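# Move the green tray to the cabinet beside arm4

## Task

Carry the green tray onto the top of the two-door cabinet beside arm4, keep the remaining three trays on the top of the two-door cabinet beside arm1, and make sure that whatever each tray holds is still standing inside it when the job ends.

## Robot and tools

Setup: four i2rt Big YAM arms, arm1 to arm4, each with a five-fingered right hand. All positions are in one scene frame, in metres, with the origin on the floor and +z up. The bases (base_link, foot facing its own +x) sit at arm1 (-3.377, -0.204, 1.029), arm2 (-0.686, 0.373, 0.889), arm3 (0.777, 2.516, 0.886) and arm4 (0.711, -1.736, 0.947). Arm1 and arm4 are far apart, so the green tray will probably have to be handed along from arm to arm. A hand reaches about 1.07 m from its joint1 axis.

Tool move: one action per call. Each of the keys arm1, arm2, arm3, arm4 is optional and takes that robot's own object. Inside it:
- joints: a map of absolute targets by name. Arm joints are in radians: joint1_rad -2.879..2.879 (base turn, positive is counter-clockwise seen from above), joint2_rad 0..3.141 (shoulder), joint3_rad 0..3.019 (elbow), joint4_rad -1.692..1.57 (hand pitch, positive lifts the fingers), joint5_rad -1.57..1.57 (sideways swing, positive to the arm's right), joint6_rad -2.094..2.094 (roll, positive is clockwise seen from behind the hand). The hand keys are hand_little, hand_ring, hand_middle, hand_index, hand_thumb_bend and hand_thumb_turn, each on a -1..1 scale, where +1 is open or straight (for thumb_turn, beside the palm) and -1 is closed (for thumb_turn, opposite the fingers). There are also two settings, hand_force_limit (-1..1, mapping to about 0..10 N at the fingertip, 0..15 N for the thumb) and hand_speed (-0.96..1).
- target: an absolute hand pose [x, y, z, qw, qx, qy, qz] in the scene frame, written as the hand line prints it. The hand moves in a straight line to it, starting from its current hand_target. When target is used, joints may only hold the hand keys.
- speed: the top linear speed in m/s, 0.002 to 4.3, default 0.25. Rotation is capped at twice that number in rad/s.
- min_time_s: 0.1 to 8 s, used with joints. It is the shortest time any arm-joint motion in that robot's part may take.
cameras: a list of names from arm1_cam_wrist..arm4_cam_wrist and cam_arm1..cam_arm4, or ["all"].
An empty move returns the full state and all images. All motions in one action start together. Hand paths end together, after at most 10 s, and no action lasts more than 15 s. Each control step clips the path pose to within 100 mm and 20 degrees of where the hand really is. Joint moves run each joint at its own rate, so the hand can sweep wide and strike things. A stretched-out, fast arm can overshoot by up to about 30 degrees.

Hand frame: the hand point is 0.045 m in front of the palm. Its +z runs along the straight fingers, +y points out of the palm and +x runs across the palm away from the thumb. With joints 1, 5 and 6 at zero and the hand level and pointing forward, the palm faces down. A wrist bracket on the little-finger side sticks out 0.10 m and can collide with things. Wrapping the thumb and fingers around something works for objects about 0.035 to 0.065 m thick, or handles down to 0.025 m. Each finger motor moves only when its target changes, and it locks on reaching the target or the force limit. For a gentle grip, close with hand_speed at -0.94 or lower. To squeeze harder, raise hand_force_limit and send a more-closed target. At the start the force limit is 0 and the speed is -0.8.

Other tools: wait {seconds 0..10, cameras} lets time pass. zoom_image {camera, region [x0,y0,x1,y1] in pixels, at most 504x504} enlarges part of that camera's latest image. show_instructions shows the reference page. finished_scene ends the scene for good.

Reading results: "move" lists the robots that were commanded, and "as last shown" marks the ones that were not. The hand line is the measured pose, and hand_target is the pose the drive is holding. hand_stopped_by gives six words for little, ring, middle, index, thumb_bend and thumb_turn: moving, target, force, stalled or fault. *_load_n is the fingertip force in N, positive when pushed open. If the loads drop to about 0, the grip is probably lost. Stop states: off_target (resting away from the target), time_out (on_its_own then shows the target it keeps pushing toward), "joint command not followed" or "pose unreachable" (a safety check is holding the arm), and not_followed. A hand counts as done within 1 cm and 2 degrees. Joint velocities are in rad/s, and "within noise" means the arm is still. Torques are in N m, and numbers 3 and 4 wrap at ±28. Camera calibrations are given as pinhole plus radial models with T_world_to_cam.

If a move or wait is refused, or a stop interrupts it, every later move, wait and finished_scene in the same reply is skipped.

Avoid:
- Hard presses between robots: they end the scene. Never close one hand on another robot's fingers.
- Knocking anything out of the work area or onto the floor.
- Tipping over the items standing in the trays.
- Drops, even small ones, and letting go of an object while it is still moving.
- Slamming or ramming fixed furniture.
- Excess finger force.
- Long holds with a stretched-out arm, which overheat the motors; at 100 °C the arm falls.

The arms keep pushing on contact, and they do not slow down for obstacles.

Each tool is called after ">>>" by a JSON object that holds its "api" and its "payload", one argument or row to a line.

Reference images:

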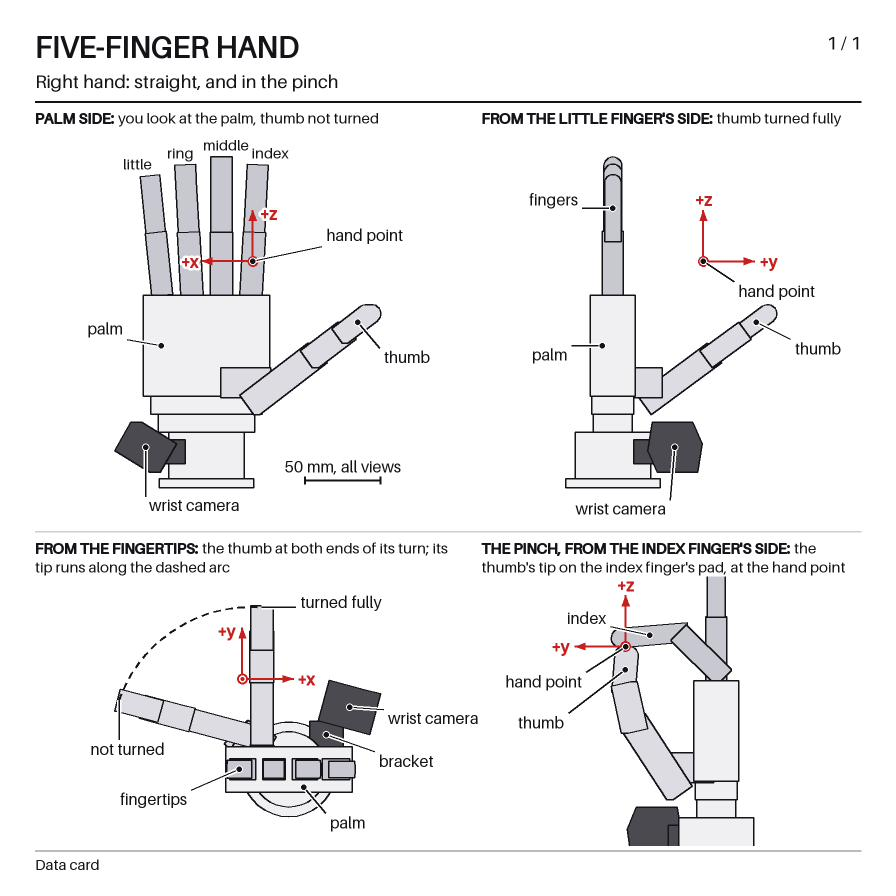

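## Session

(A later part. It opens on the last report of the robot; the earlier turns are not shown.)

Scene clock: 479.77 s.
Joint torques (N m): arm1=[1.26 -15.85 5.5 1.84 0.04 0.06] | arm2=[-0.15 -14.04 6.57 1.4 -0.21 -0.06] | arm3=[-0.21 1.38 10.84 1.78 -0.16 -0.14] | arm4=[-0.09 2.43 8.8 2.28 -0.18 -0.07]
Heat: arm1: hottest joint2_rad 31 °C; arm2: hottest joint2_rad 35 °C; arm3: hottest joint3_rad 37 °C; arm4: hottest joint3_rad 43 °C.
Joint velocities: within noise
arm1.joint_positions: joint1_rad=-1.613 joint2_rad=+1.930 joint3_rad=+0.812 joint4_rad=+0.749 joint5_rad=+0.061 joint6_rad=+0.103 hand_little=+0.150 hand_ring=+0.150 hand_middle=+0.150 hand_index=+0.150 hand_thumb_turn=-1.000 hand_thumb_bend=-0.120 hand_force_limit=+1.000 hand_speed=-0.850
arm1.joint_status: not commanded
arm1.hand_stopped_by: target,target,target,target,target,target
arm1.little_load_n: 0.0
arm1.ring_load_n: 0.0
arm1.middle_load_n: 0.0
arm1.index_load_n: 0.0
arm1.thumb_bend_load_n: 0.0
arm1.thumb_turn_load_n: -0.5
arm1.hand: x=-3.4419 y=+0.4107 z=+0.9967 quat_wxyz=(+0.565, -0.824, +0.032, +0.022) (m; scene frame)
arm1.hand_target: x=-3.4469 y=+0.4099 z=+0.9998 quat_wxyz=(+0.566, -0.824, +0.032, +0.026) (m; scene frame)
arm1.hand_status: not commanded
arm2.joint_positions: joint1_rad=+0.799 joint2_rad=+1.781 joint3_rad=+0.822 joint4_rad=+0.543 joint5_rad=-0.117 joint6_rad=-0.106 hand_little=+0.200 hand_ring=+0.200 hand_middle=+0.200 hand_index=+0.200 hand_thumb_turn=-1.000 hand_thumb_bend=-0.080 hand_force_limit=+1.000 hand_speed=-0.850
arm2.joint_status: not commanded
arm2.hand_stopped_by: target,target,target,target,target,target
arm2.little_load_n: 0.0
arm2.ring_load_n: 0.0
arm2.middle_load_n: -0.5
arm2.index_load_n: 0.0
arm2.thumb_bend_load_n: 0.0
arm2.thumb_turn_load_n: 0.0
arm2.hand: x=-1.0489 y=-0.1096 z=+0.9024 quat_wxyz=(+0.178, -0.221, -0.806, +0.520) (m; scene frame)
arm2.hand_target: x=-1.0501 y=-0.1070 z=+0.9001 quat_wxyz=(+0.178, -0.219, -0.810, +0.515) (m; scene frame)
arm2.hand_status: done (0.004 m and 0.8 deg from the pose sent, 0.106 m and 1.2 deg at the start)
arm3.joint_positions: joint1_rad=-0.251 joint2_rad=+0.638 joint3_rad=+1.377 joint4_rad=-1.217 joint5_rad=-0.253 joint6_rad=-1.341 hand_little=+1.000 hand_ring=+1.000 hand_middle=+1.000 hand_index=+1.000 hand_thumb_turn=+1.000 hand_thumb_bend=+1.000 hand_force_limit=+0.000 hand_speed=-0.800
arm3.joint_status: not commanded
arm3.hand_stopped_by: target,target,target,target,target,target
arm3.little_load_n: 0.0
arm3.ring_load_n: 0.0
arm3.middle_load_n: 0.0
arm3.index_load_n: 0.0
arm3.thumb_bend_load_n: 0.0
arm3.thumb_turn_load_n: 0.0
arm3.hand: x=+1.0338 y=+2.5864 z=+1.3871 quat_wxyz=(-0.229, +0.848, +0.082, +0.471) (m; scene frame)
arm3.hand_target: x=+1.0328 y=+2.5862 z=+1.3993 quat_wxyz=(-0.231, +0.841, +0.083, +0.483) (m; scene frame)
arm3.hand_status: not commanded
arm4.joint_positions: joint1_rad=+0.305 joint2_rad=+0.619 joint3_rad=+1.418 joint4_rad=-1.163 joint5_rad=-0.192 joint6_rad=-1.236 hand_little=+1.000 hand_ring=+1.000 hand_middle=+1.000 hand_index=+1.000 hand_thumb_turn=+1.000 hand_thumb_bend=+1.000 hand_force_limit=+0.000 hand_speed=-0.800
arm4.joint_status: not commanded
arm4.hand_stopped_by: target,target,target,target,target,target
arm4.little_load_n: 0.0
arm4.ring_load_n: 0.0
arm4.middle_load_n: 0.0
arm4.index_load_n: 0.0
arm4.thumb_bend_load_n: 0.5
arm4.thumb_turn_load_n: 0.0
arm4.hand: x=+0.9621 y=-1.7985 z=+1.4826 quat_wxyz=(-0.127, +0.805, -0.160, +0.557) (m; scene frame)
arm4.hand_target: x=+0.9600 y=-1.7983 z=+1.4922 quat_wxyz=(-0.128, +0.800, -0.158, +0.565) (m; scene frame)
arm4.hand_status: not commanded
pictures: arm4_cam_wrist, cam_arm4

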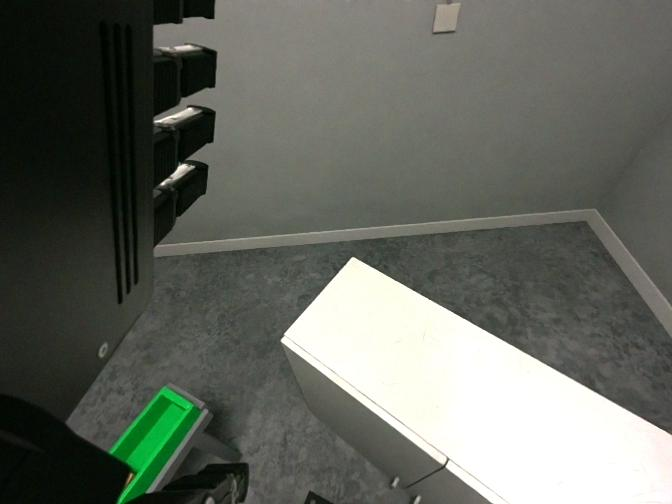

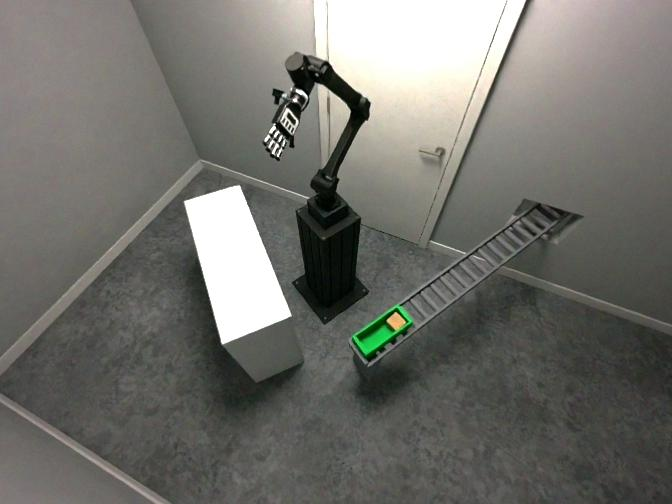

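>>> {"api": "move", "payload": {
  "arm4": {"joints":{"joint1_rad":1.25,"joint2_rad":1.7,"joint3_rad":1.1,"joint4_rad":0.1,"joint5_rad":-0.26,"joint6_rad":0.0,"hand_thumb_turn":-1,"hand_index":0.3,"hand_middle":0.3,"hand_ring":0.3,"hand_little":0.3,"hand_speed":-0.3,"hand_force_limit":0.0},"min_time_s":3.5},
  "cameras": ["cam_arm4","arm4_cam_wrist"]
}}

Scene clock: 488.07 s.
Joint torques (N m): arm1=[1.14 -16.15 5.48 1.98 0.04 0.05] | arm2=[-0.15 -14.04 6.58 1.39 -0.2 -0.06] | arm3=[-0.21 1.38 10.81 1.8 -0.17 -0.14] | arm4=[-0.32 -14.15 8.1 2.69 -0.29 0.05]
Heat: arm1: hottest joint2_rad 31 °C; arm2: hottest joint2_rad 35 °C; arm3: hottest joint3_rad 37 °C; arm4: hottest joint3_rad 43 °C.
move: arm4 done
Joint velocities: within noise
arm1, arm2, arm3: as last shown
arm1.thumb_turn_load_n: 0.0
arm2.middle_load_n: 0.0
arm4.joint_positions: joint1_rad=+1.253 joint2_rad=+1.691 joint3_rad=+1.103 joint4_rad=+0.081 joint5_rad=-0.258 joint6_rad=-0.014 hand_little=+0.300 hand_ring=+0.300 hand_middle=+0.300 hand_index=+0.300 hand_thumb_turn=-1.000 hand_thumb_bend=+1.000 hand_force_limit=+0.000 hand_speed=-0.300
arm4.joint_status: all done
arm4.hand_stopped_by: target,target,target,target,target,target
arm4.little_load_n: 0.0
arm4.ring_load_n: 0.0
arm4.middle_load_n: 0.0
arm4.index_load_n: 0.0
arm4.thumb_bend_load_n: 0.0
arm4.thumb_turn_load_n: 0.0
arm4.hand: x=+1.1209 y=-1.2334 z=+1.0637 quat_wxyz=(-0.511, +0.811, -0.269, +0.097)
arm4.hand_target: x=+1.1231 y=-1.2325 z=+1.0606 quat_wxyz=(-0.514, +0.807, -0.274, +0.095)
arm4.hand_status: not commanded
pictures: arm4_cam_wrist, cam_arm4
arm4_cam_wrist: T_world_to_cam=[[-0.10717, -0.47556, -0.87313, 0.45993], [-0.98622, -0.06048, 0.154, 0.86396], [-0.12604, 0.8776, -0.46253, 1.83076]] pos_world=[1.1321, -1.3357, 1.11531]

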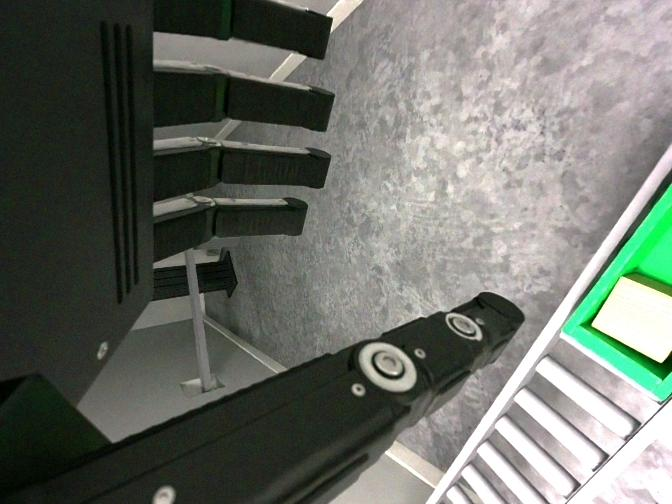

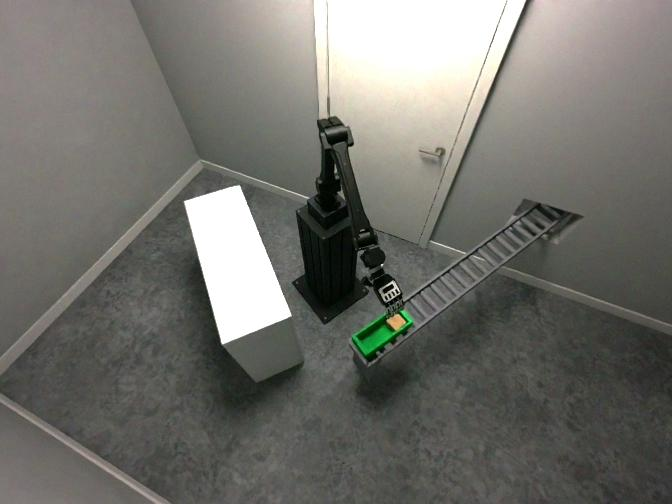

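>>> {"api": "zoom_image", "payload": {
  "camera": "arm4_cam_wrist",
  "region": [432, 140, 672, 420]
}}

>>> {"api": "zoom_image", "payload": {
  "camera": "cam_arm4",
  "region": [320, 220, 460, 380]
}}

Scaled by 1.800 from the camera's image (finer frame: 960x720).

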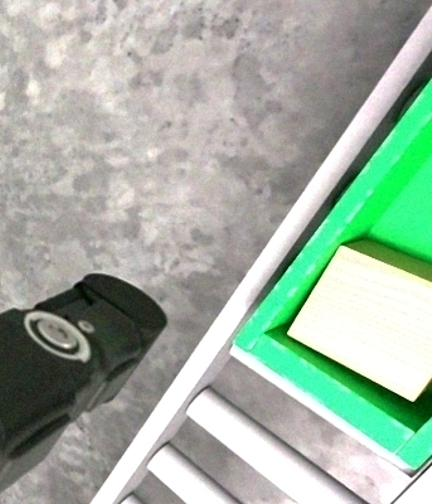

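Scaled by 3.150 from the camera's image (finer frame: 960x720).

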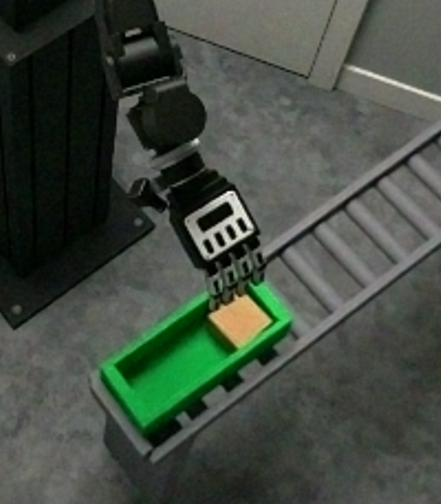

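>>> {"api": "zoom_image", "payload": {
  "camera": "cam_arm4",
  "region": [360, 260, 430, 330]
}}

>>> {"api": "zoom_image", "payload": {
  "camera": "arm4_cam_wrist",
  "region": [150, 0, 540, 504]
}}

Scaled by 7.200 from the camera's image (finer frame: 960x720).

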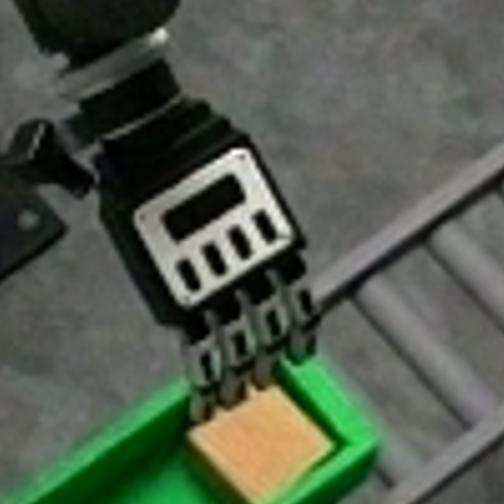

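Scaled by 1.000.

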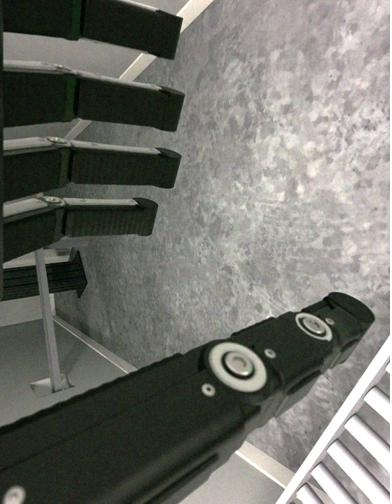

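>>> {"api": "move", "payload": {
  "arm4": {"target":[1.112,-1.194,0.88,0.4977,-0.8228,0.2484,-0.1167],"speed":0.12},
  "cameras": ["cam_arm4","arm4_cam_wrist"]
}}

>>> {"api": "zoom_image", "payload": {
  "camera": "cam_arm4",
  "region": [340, 250, 440, 370]
}}

Scene clock: 514.17 s.
Joint torques (N m): arm1=[1.32 -15.79 5.42 1.99 0.03 0.05] | arm2=[-0.09 -13.98 6.57 1.4 -0.2 -0.06] | arm3=[-0.21 1.38 10.84 1.8 -0.17 -0.14] | arm4=[0.56 -16.32 7.27 2.76 -0.07 -0.19]
Heat: arm1: hottest joint2_rad 31 °C; arm2: hottest joint2_rad 35 °C; arm3: hottest joint3_rad 37 °C; arm4: hottest joint3_rad 41 °C.
move: arm4 off_target
Joint velocities: within noise
arm1, arm2, arm3: as last shown
arm4.joint_positions: joint1_rad=+1.321 joint2_rad=+2.065 joint3_rad=+1.070 joint4_rad=+0.453 joint5_rad=-0.180 joint6_rad=-0.030 hand_little=+0.300 hand_ring=+0.300 hand_middle=+0.300 hand_index=+0.300 hand_thumb_turn=-1.000 hand_thumb_bend=+1.000 hand_force_limit=+0.000 hand_speed=-0.300
arm4.joint_status: not commanded
arm4.hand_stopped_by: target,target,target,target,target,target
arm4.little_load_n: 0.0
arm4.ring_load_n: 0.0
arm4.middle_load_n: 0.0
arm4.index_load_n: 0.0
arm4.thumb_bend_load_n: 0.0
arm4.thumb_turn_load_n: 0.0
arm4.hand: x=+1.1074 y=-1.2034 z=+0.8788 quat_wxyz=(-0.489, +0.826, -0.259, +0.109)
arm4.hand_target: x=+1.1119 y=-1.1942 z=+0.8802 quat_wxyz=(-0.498, +0.823, -0.249, +0.117)
arm4.hand_status: off_target (0.011 m and 1.8 deg from the pose sent, 0.188 m and 3.9 deg at the start)
pictures: arm4_cam_wrist, cam_arm4
arm4_cam_wrist: T_world_to_cam=[[-0.08933, -0.5271, -0.8451, 0.20492], [-0.98816, -0.05935, 0.14147, 0.89545], [-0.12473, 0.84773, -0.51555, 1.72631]] pos_world=[1.11847, -1.30228, 0.93651]

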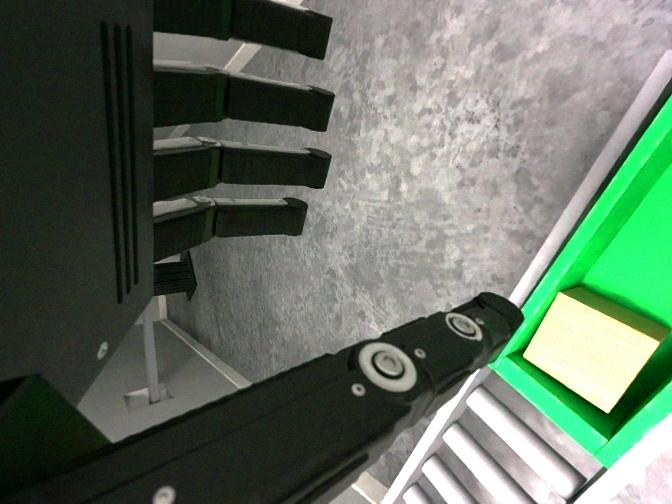

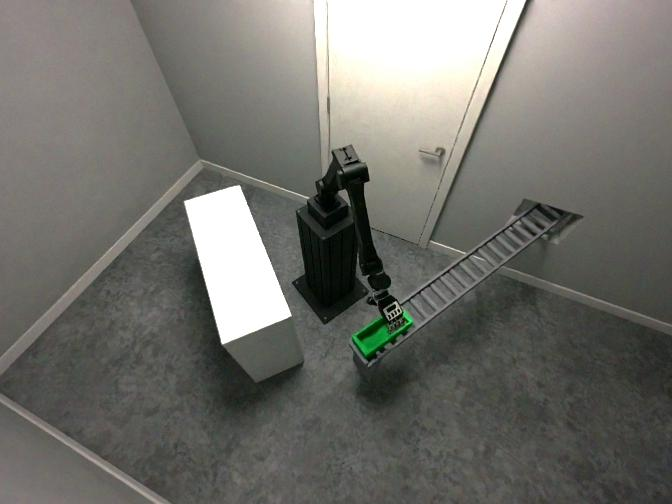

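Scaled by 4.200 from the camera's image (finer frame: 960x720).

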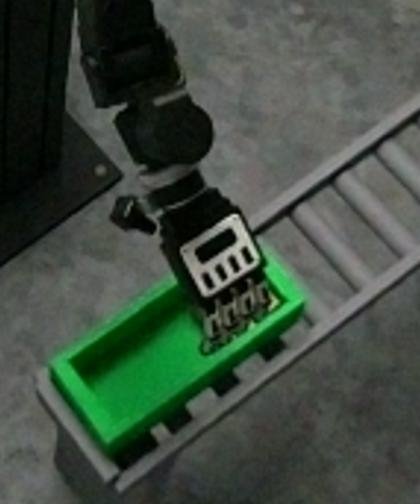

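>>> {"api": "zoom_image", "payload": {
  "camera": "cam_arm4",
  "region": [365, 275, 425, 345]
}}

>>> {"api": "zoom_image", "payload": {
  "camera": "arm4_cam_wrist",
  "region": [452, 180, 672, 504]
}}

Scaled by 7.200 from the camera's image (finer frame: 960x720).

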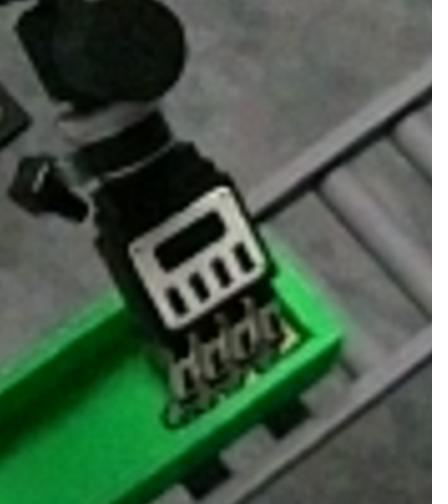

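Scaled by 1.556 from the camera's image (finer frame: 960x720).

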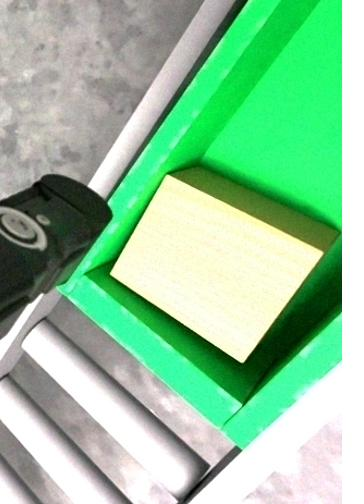

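>>> {"api": "move", "payload": {
  "arm4": {"target":[1.112,-1.198,0.80,0.4977,-0.8228,0.2484,-0.1167],"speed":0.1},
  "cameras": ["cam_arm4","arm4_cam_wrist"]
}}

>>> {"api": "zoom_image", "payload": {
  "camera": "cam_arm4",
  "region": [365, 275, 425, 345]
}}

Scene clock: 519.83 s.
Joint torques (N m): arm1=[1.55 -15.74 5.53 1.92 0.04 0.03] | arm2=[-0.09 -14.04 6.58 1.42 -0.2 -0.06] | arm3=[-0.26 1.44 10.81 1.81 -0.17 -0.14] | arm4=[-0.26 -16.79 6.72 2.73 -0.25 -0.19]
Heat: arm1: hottest joint2_rad 31 °C; arm2: hottest joint2_rad 35 °C; arm3: hottest joint3_rad 37 °C; arm4: hottest joint3_rad 41 °C.
move: arm4 off_target
Joint velocities: within noise
arm1, arm2, arm3: as last shown
arm1.little_load_n: -0.5
arm4.joint_positions: joint1_rad=+1.321 joint2_rad=+2.246 joint3_rad=+1.082 joint4_rad=+0.616 joint5_rad=-0.180 joint6_rad=-0.033 hand_little=+0.300 hand_ring=+0.300 hand_middle=+0.300 hand_index=+0.300 hand_thumb_turn=-1.000 hand_thumb_bend=+1.000 hand_force_limit=+0.000 hand_speed=-0.300
arm4.joint_status: not commanded
arm4.hand_stopped_by: target,target,target,target,target,target
arm4.little_load_n: -0.5
arm4.ring_load_n: 0.0
arm4.middle_load_n: 0.0
arm4.index_load_n: 0.0
arm4.thumb_bend_load_n: 0.0
arm4.thumb_turn_load_n: 0.0
arm4.hand: x=+1.1025 y=-1.2081 z=+0.7990 quat_wxyz=(-0.487, +0.828, -0.258, +0.109)
arm4.hand_target: x=+1.1117 y=-1.1985 z=+0.8002 quat_wxyz=(-0.497, +0.823, -0.249, +0.117)
arm4.hand_status: off_target (0.014 m and 2.0 deg from the pose sent, 0.079 m and 1.8 deg at the start)
pictures: arm4_cam_wrist, cam_arm4
arm4_cam_wrist: T_world_to_cam=[[-0.08998, -0.53253, -0.84162, 0.12589], [-0.98779, -0.06021, 0.14371, 0.89839], [-0.1272, 0.84427, -0.52061, 1.69118]] pos_world=[1.11387, -1.30668, 0.85729]

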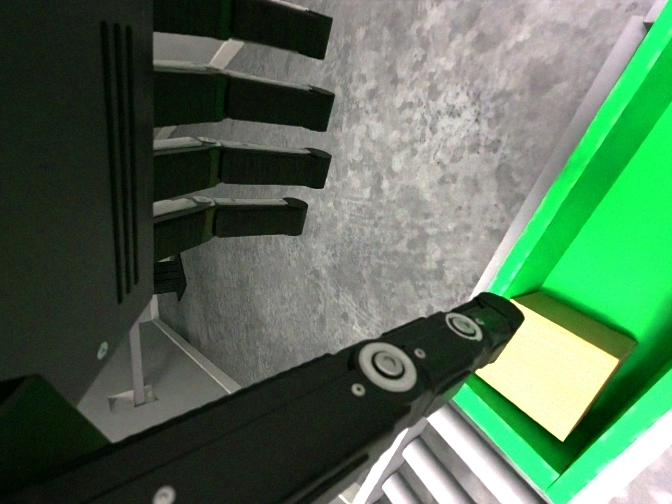

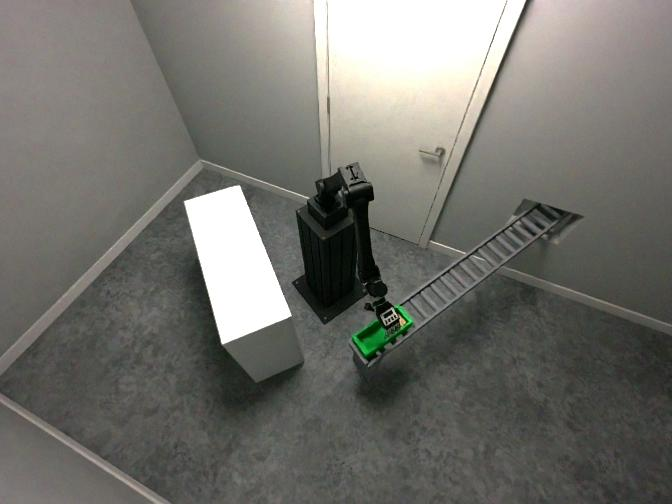

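Scaled by 7.200 from the camera's image (finer frame: 960x720).

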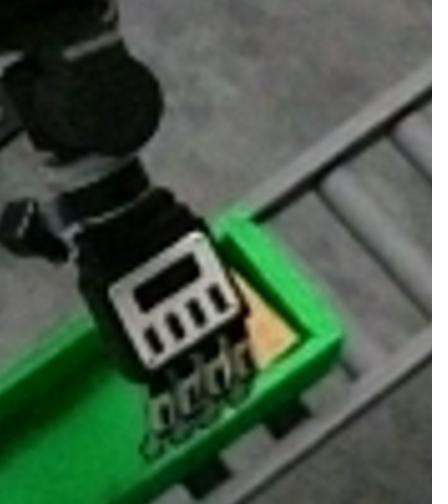

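>>> {"api": "zoom_image", "payload": {
  "camera": "arm4_cam_wrist",
  "region": [400, 0, 672, 320]
}}

>>> {"api": "zoom_image", "payload": {
  "camera": "arm4_cam_wrist",
  "region": [400, 280, 672, 504]
}}

Scaled by 1.575 from the camera's image (finer frame: 960x720).

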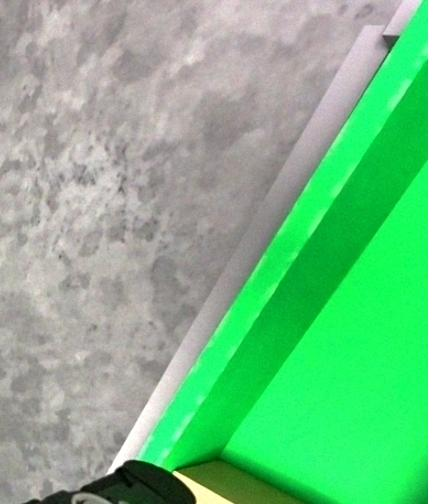

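Scaled by 1.853 from the camera's image (finer frame: 960x720).

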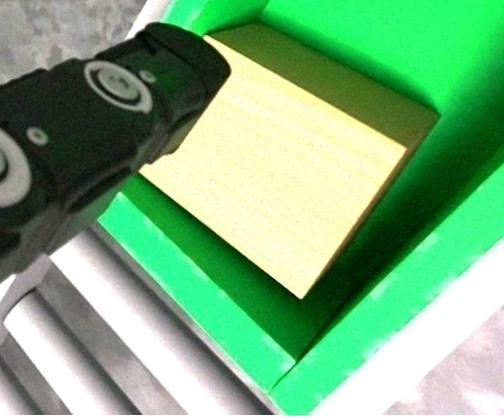

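>>> {"api": "move", "payload": {
  "arm4": {"target":[1.105,-1.2,0.725,0.4977,-0.8228,0.2484,-0.1167],"speed":0.1},
  "cameras": ["cam_arm4","arm4_cam_wrist"]
}}

>>> {"api": "zoom_image", "payload": {
  "camera": "cam_arm4",
  "region": [365, 275, 425, 345]
}}

>>> {"api": "zoom_image", "payload": {
  "camera": "arm4_cam_wrist",
  "region": [372, 0, 672, 504]
}}

Scene clock: 528.13 s.
Joint torques (N m): arm1=[1.2 -16.03 5.55 1.89 0.02 0.07] | arm2=[-0.15 -14.04 6.56 1.42 -0.2 -0.06] | arm3=[-0.21 1.44 10.82 1.8 -0.16 -0.14] | arm4=[0.62 -17.08 5.52 2.73 -0.05 -0.15]
Heat: arm1: hottest joint2_rad 31 °C; arm2: hottest joint2_rad 35 °C; arm3: hottest joint3_rad 37 °C; arm4: hottest joint3_rad 41 °C.
move: arm4 done
Joint velocities: within noise
arm1, arm2, arm3: as last shown
arm1.little_load_n: 0.0
arm4.joint_positions: joint1_rad=+1.321 joint2_rad=+2.428 joint3_rad=+1.139 joint4_rad=+0.747 joint5_rad=-0.180 joint6_rad=-0.033 hand_little=+0.300 hand_ring=+0.300 hand_middle=+0.300 hand_index=+0.300 hand_thumb_turn=-1.000 hand_thumb_bend=+1.000 hand_force_limit=+0.000 hand_speed=-0.300
arm4.joint_status: not commanded
arm4.hand_stopped_by: target,target,target,target,target,target
arm4.little_load_n: 0.0
arm4.ring_load_n: 0.0
arm4.middle_load_n: -0.5
arm4.index_load_n: 0.0
arm4.thumb_bend_load_n: 0.0
arm4.thumb_turn_load_n: 0.0
arm4.hand: x=+1.1007 y=-1.2092 z=+0.7274 quat_wxyz=(-0.489, +0.826, -0.257, +0.110)
arm4.hand_target: x=+1.1048 y=-1.2004 z=+0.7251 quat_wxyz=(-0.497, +0.823, -0.249, +0.117)
arm4.hand_status: done (0.010 m and 1.6 deg from the pose sent, 0.075 m and 2.0 deg at the start)
pictures: arm4_cam_wrist, cam_arm4
arm4_cam_wrist: T_world_to_cam=[[-0.08629, -0.52846, -0.84456, 0.06791], [-0.98841, -0.06086, 0.13907, 0.91017], [-0.12489, 0.84678, -0.51708, 1.65258]] pos_world=[1.11187, -1.30808, 0.7853]

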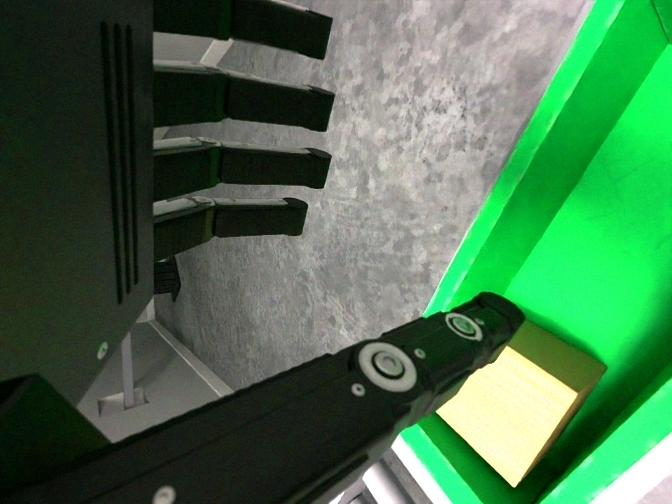

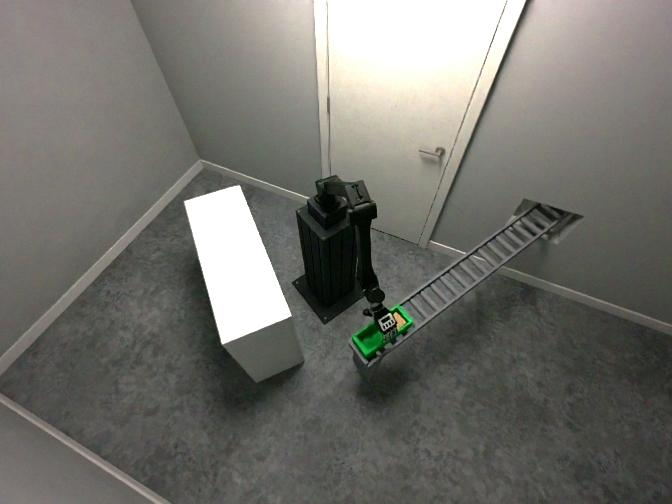

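Scaled by 7.200 from the camera's image (finer frame: 960x720).

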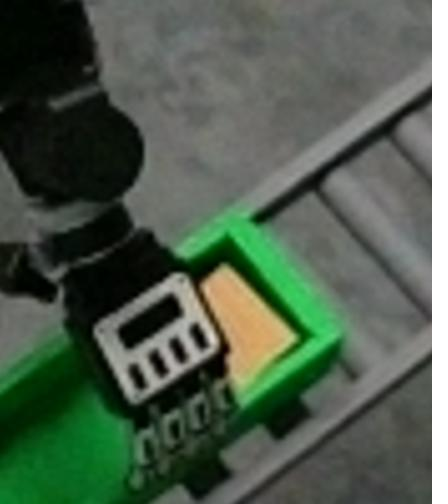

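Scaled by 1.000.

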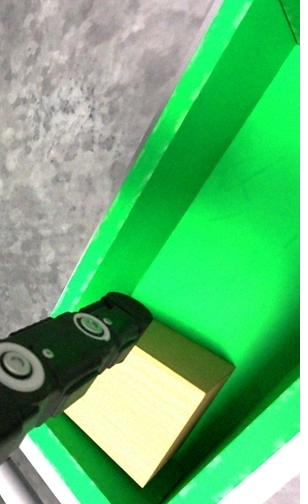

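>>> {"api": "move", "payload": {
  "arm4": {"target":[1.062,-1.196,0.675,0.5062,-0.8126,0.2798,-0.0712],"speed":0.1},
  "cameras": ["cam_arm4","arm4_cam_wrist"]
}}

>>> {"api": "zoom_image", "payload": {
  "camera": "cam_arm4",
  "region": [365, 275, 425, 345]
}}

>>> {"api": "zoom_image", "payload": {
  "camera": "arm4_cam_wrist",
  "region": [252, 0, 672, 504]
}}

Scene clock: 532.40 s.
Joint torques (N m): arm1=[1.38 -15.5 5.5 1.92 0.02 0.06] | arm2=[-0.09 -13.98 6.57 1.42 -0.2 -0.06] | arm3=[-0.26 1.44 10.84 1.81 -0.17 -0.14] | arm4=[0.38 -17.32 4.25 2.73 -0.29 0.08]
Heat: arm1: hottest joint2_rad 31 °C; arm2: hottest joint2_rad 35 °C; arm3: hottest joint3_rad 37 °C; arm4: hottest joint3_rad 41 °C.
move: arm4 done
Joint velocities: within noise
arm1, arm2, arm3: as last shown
arm4.joint_positions: joint1_rad=+1.361 joint2_rad=+2.556 joint3_rad=+1.153 joint4_rad=+0.864 joint5_rad=-0.185 joint6_rad=+0.065 hand_little=+0.300 hand_ring=+0.300 hand_middle=+0.300 hand_index=+0.300 hand_thumb_turn=-1.000 hand_thumb_bend=+1.000 hand_force_limit=+0.000 hand_speed=-0.300
arm4.joint_status: not commanded
arm4.hand_stopped_by: target,target,target,target,target,target
arm4.little_load_n: 0.0
arm4.ring_load_n: 0.0
arm4.middle_load_n: 0.0
arm4.index_load_n: 0.0
arm4.thumb_bend_load_n: 0.0
arm4.thumb_turn_load_n: 0.0
arm4.hand: x=+1.0623 y=-1.2037 z=+0.6780 quat_wxyz=(-0.498, +0.818, -0.280, +0.074)
arm4.hand_target: x=+1.0619 y=-1.1962 z=+0.6752 quat_wxyz=(-0.506, +0.813, -0.280, +0.071)
arm4.hand_status: done (0.008 m and 1.2 deg from the pose sent, 0.067 m and 5.7 deg at the start)
pictures: arm4_cam_wrist, cam_arm4
arm4_cam_wrist: T_world_to_cam=[[-0.15243, -0.4894, -0.85864, 0.15259], [-0.97566, -0.06405, 0.20971, 0.81412], [-0.15763, 0.86971, -0.46772, 1.64655]] pos_world=[1.07711, -1.30519, 0.73042]

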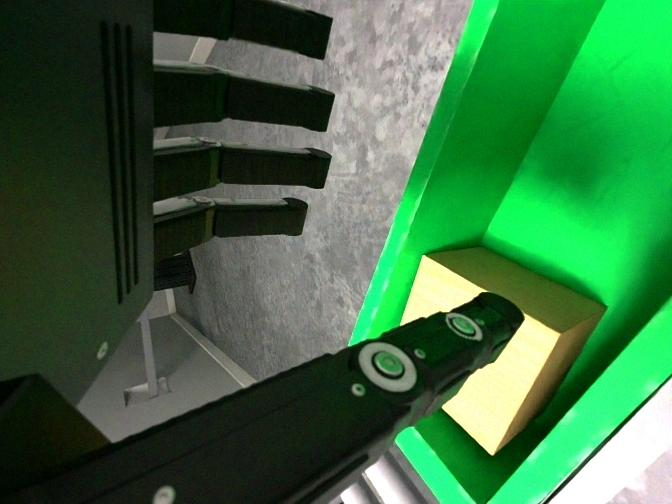

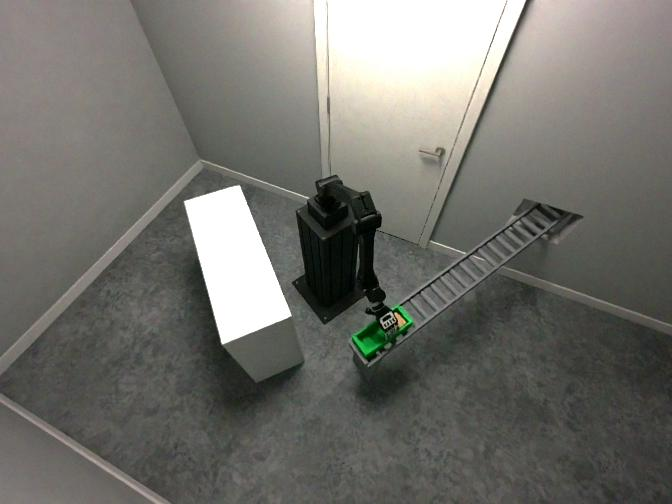

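Scaled by 7.200 from the camera's image (finer frame: 960x720).

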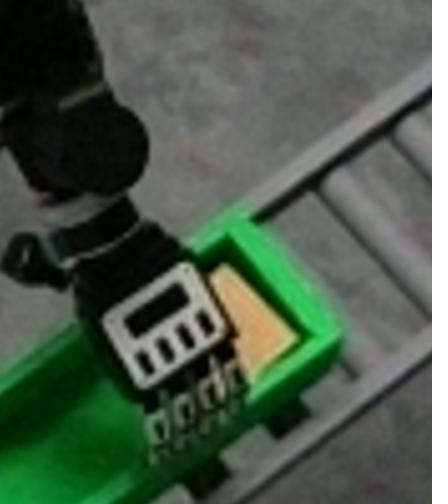

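Scaled by 1.000.

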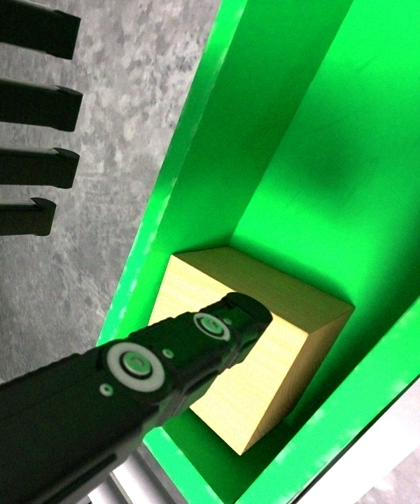

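>>> {"api": "zoom_image", "payload": {
  "camera": "arm4_cam_wrist",
  "region": [432, 264, 672, 504]
}}

>>> {"api": "zoom_image", "payload": {
  "camera": "arm4_cam_wrist",
  "region": [332, 0, 672, 340]
}}

Scaled by 2.100 from the camera's image (finer frame: 960x720).

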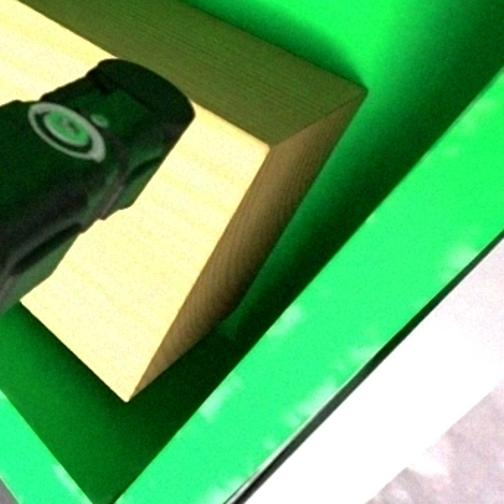

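Scaled by 1.482 from the camera's image (finer frame: 960x720).

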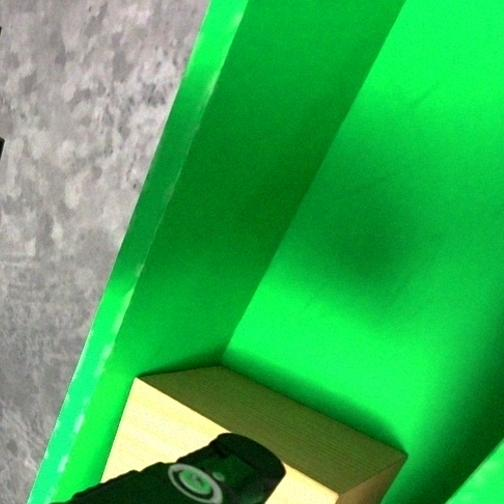

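>>> {"api": "move", "payload": {
  "arm4": {"target":[1.078,-1.1926,0.635,0.5074,-0.8174,0.2655,-0.0624],"speed":0.08},
  "cameras": ["cam_arm4","arm4_cam_wrist"]
}}

>>> {"api": "zoom_image", "payload": {
  "camera": "cam_arm4",
  "region": [365, 275, 425, 345]
}}

>>> {"api": "zoom_image", "payload": {
  "camera": "arm4_cam_wrist",
  "region": [302, 0, 672, 504]
}}

Scene clock: 539.20 s.
Joint torques (N m): arm1=[1.14 -16.03 5.41 1.99 0.04 0.04] | arm2=[-0.09 -14.04 6.57 1.4 -0.21 -0.05] | arm3=[-0.26 1.44 10.82 1.81 -0.17 -0.14] | arm4=[-0.15 -17.67 4.34 2.28 -0.34 -0.17]
Heat: arm1: hottest joint2_rad 31 °C; arm2: hottest joint2_rad 35 °C; arm3: hottest joint3_rad 38 °C; arm4: hottest joint3_rad 40 °C.
move: arm4 done
Joint velocities: within noise
arm1, arm2, arm3: as last shown
arm4.joint_positions: joint1_rad=+1.343 joint2_rad=+2.664 joint3_rad=+1.267 joint4_rad=+0.864 joint5_rad=-0.239 joint6_rad=+0.061 hand_little=+0.300 hand_ring=+0.300 hand_middle=+0.300 hand_index=+0.300 hand_thumb_turn=-1.000 hand_thumb_bend=+1.000 hand_force_limit=+0.000 hand_speed=-0.300
arm4.joint_status: not commanded
arm4.hand_stopped_by: target,target,target,target,target,target
arm4.little_load_n: 0.0
arm4.ring_load_n: 0.0
arm4.middle_load_n: 0.0
arm4.index_load_n: 0.0
arm4.thumb_bend_load_n: 0.0
arm4.thumb_turn_load_n: 0.0
arm4.hand: x=+1.0738 y=-1.1930 z=+0.6425 quat_wxyz=(-0.505, +0.817, -0.271, +0.059)
arm4.hand_target: x=+1.0779 y=-1.1928 z=+0.6352 quat_wxyz=(-0.507, +0.817, -0.266, +0.063)
arm4.hand_status: done (0.009 m and 0.8 deg from the pose sent, 0.047 m and 2.4 deg at the start)
pictures: arm4_cam_wrist, cam_arm4
arm4_cam_wrist: T_world_to_cam=[[-0.14899, -0.47676, -0.86632, 0.1454], [-0.97026, -0.09852, 0.22109, 0.77923], [-0.19076, 0.8735, -0.4479, 1.64973]] pos_world=[1.09242, -1.29494, 0.6926]

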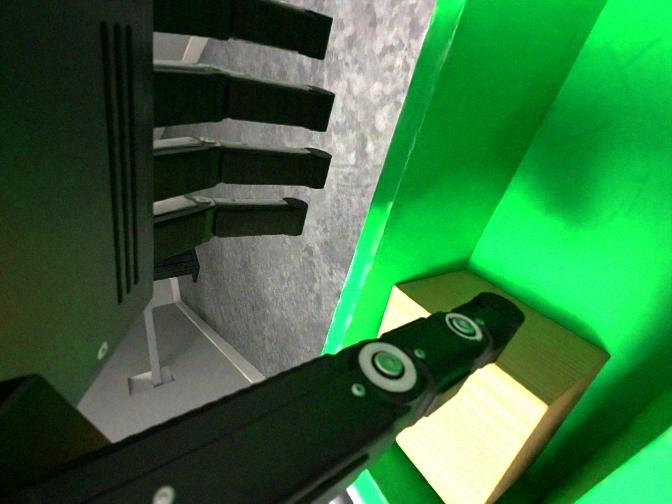

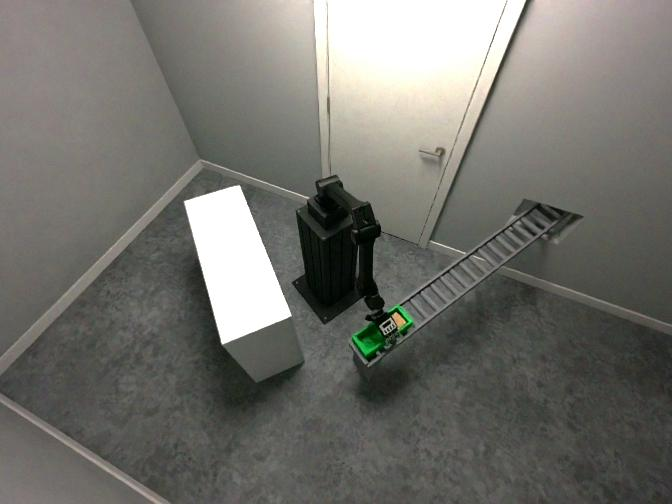

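Scaled by 7.200 from the camera's image (finer frame: 960x720).

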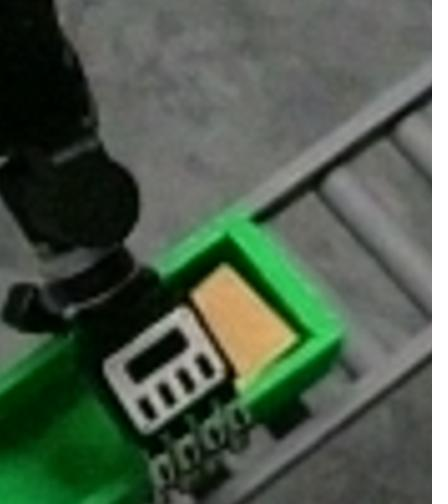

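Scaled by 1.000.

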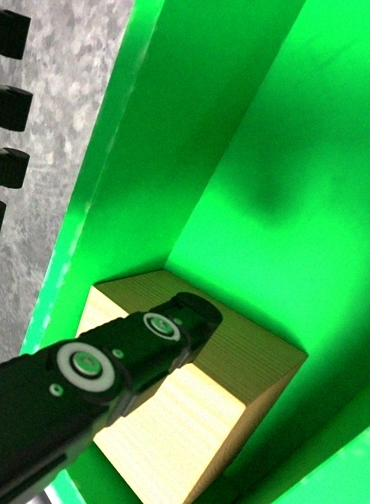

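>>> {"api": "zoom_image", "payload": {
  "camera": "arm4_cam_wrist",
  "region": [472, 304, 672, 504]
}}

>>> {"api": "zoom_image", "payload": {
  "camera": "arm4_cam_wrist",
  "region": [302, 0, 502, 200]
}}

>>> {"api": "zoom_image", "payload": {
  "camera": "arm4_cam_wrist",
  "region": [302, 200, 502, 400]
}}

Scaled by 2.520 from the camera's image (finer frame: 960x720).

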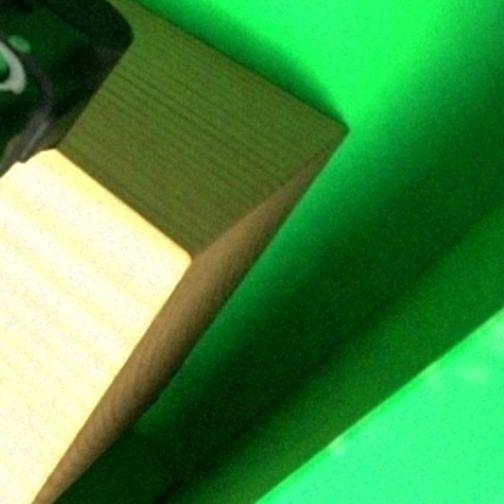

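Scaled by 2.520 from the camera's image (finer frame: 960x720).

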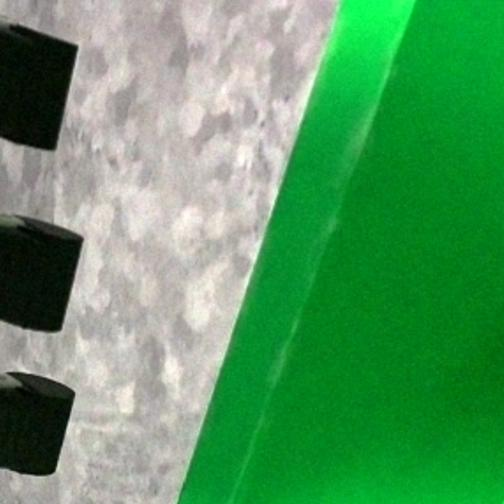

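Scaled by 2.520 from the camera's image (finer frame: 960x720).

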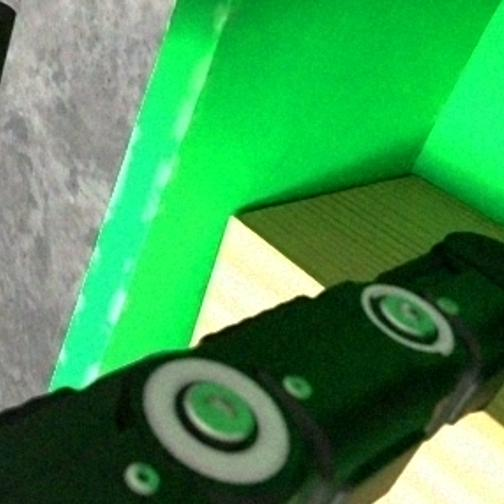

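>>> {"api": "move", "payload": {
  "arm4": {"target":[1.081,-1.2,0.600,0.5074,-0.8174,0.2655,-0.0624],"speed":0.06},
  "cameras": ["cam_arm4","arm4_cam_wrist"]
}}

>>> {"api": "zoom_image", "payload": {
  "camera": "cam_arm4",
  "region": [365, 290, 425, 360]
}}

>>> {"api": "zoom_image", "payload": {
  "camera": "arm4_cam_wrist",
  "region": [252, 0, 672, 504]
}}

Scene clock: 543.87 s.
Joint torques (N m): arm1=[1.38 -16.03 5.67 1.94 0.02 0.02] | arm2=[-0.03 -13.98 6.58 1.42 -0.2 -0.06] | arm3=[-0.21 1.38 10.82 1.8 -0.17 -0.14] | arm4=[-0.44 -17.79 3.96 2.81 -0.34 -0.19]
Heat: arm1: hottest joint2_rad 31 °C; arm2: hottest joint2_rad 35 °C; arm3: hottest joint3_rad 38 °C; arm4: hottest joint3_rad 40 °C.
move: arm4 done
Joint velocities: within noise
arm1, arm2, arm3: as last shown
arm1.thumb_bend_load_n: -0.5
arm2.index_load_n: -0.5
arm3.ring_load_n: 0.5
arm4.joint_positions: joint1_rad=+1.330 joint2_rad=+2.751 joint3_rad=+1.325 joint4_rad=+0.880 joint5_rad=-0.251 joint6_rad=+0.053 hand_little=+0.300 hand_ring=+0.300 hand_middle=+0.300 hand_index=+0.300 hand_thumb_turn=-1.000 hand_thumb_bend=+1.000 hand_force_limit=+0.000 hand_speed=-0.300
arm4.joint_status: not commanded
arm4.hand_stopped_by: target,target,target,target,target,target
arm4.little_load_n: 0.0
arm4.ring_load_n: 0.0
arm4.middle_load_n: 0.0
arm4.index_load_n: 0.0
arm4.thumb_bend_load_n: 0.0
arm4.thumb_turn_load_n: 0.0
arm4.hand: x=+1.0756 y=-1.2004 z=+0.6058 quat_wxyz=(-0.501, +0.820, -0.272, +0.056)
arm4.hand_target: x=+1.0809 y=-1.2003 z=+0.6001 quat_wxyz=(-0.507, +0.818, -0.266, +0.063)
arm4.hand_status: done (0.008 m and 1.3 deg from the pose sent, 0.044 m and 0.8 deg at the start)
pictures: arm4_cam_wrist, cam_arm4
arm4_cam_wrist: T_world_to_cam=[[-0.15456, -0.4842, -0.8612, 0.10429], [-0.96851, -0.09796, 0.22889, 0.78244], [-0.19519, 0.86945, -0.45382, 1.64354]] pos_world=[1.09472, -1.30184, 0.65658]

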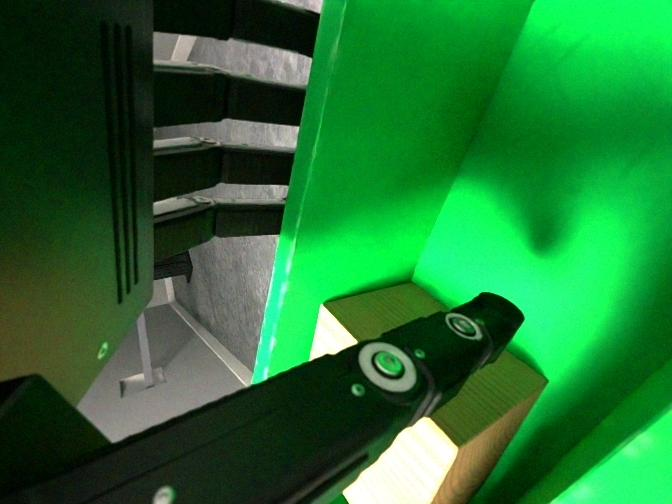

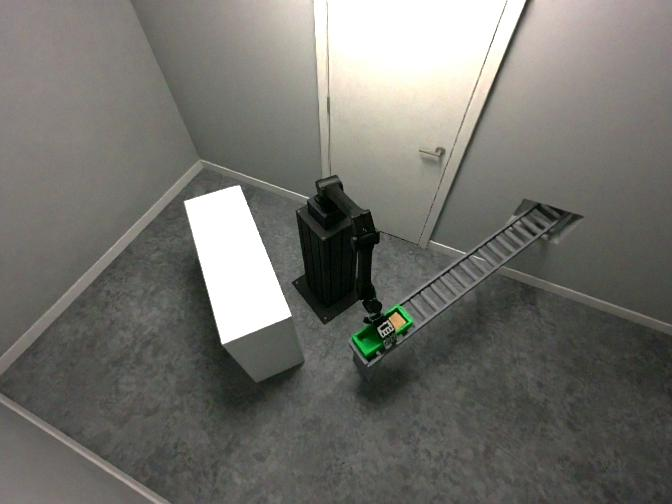

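Scaled by 7.200 from the camera's image (finer frame: 960x720).

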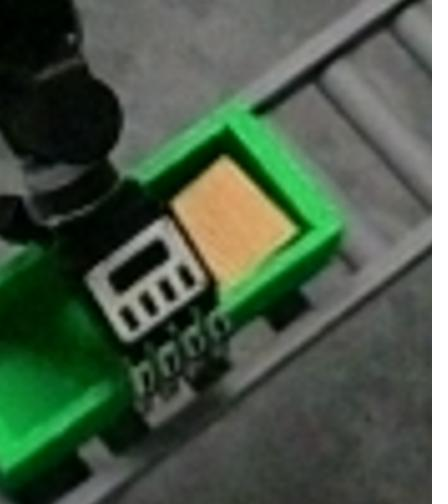

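Scaled by 1.000.

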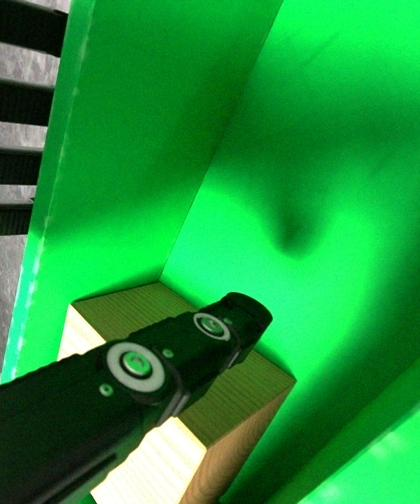

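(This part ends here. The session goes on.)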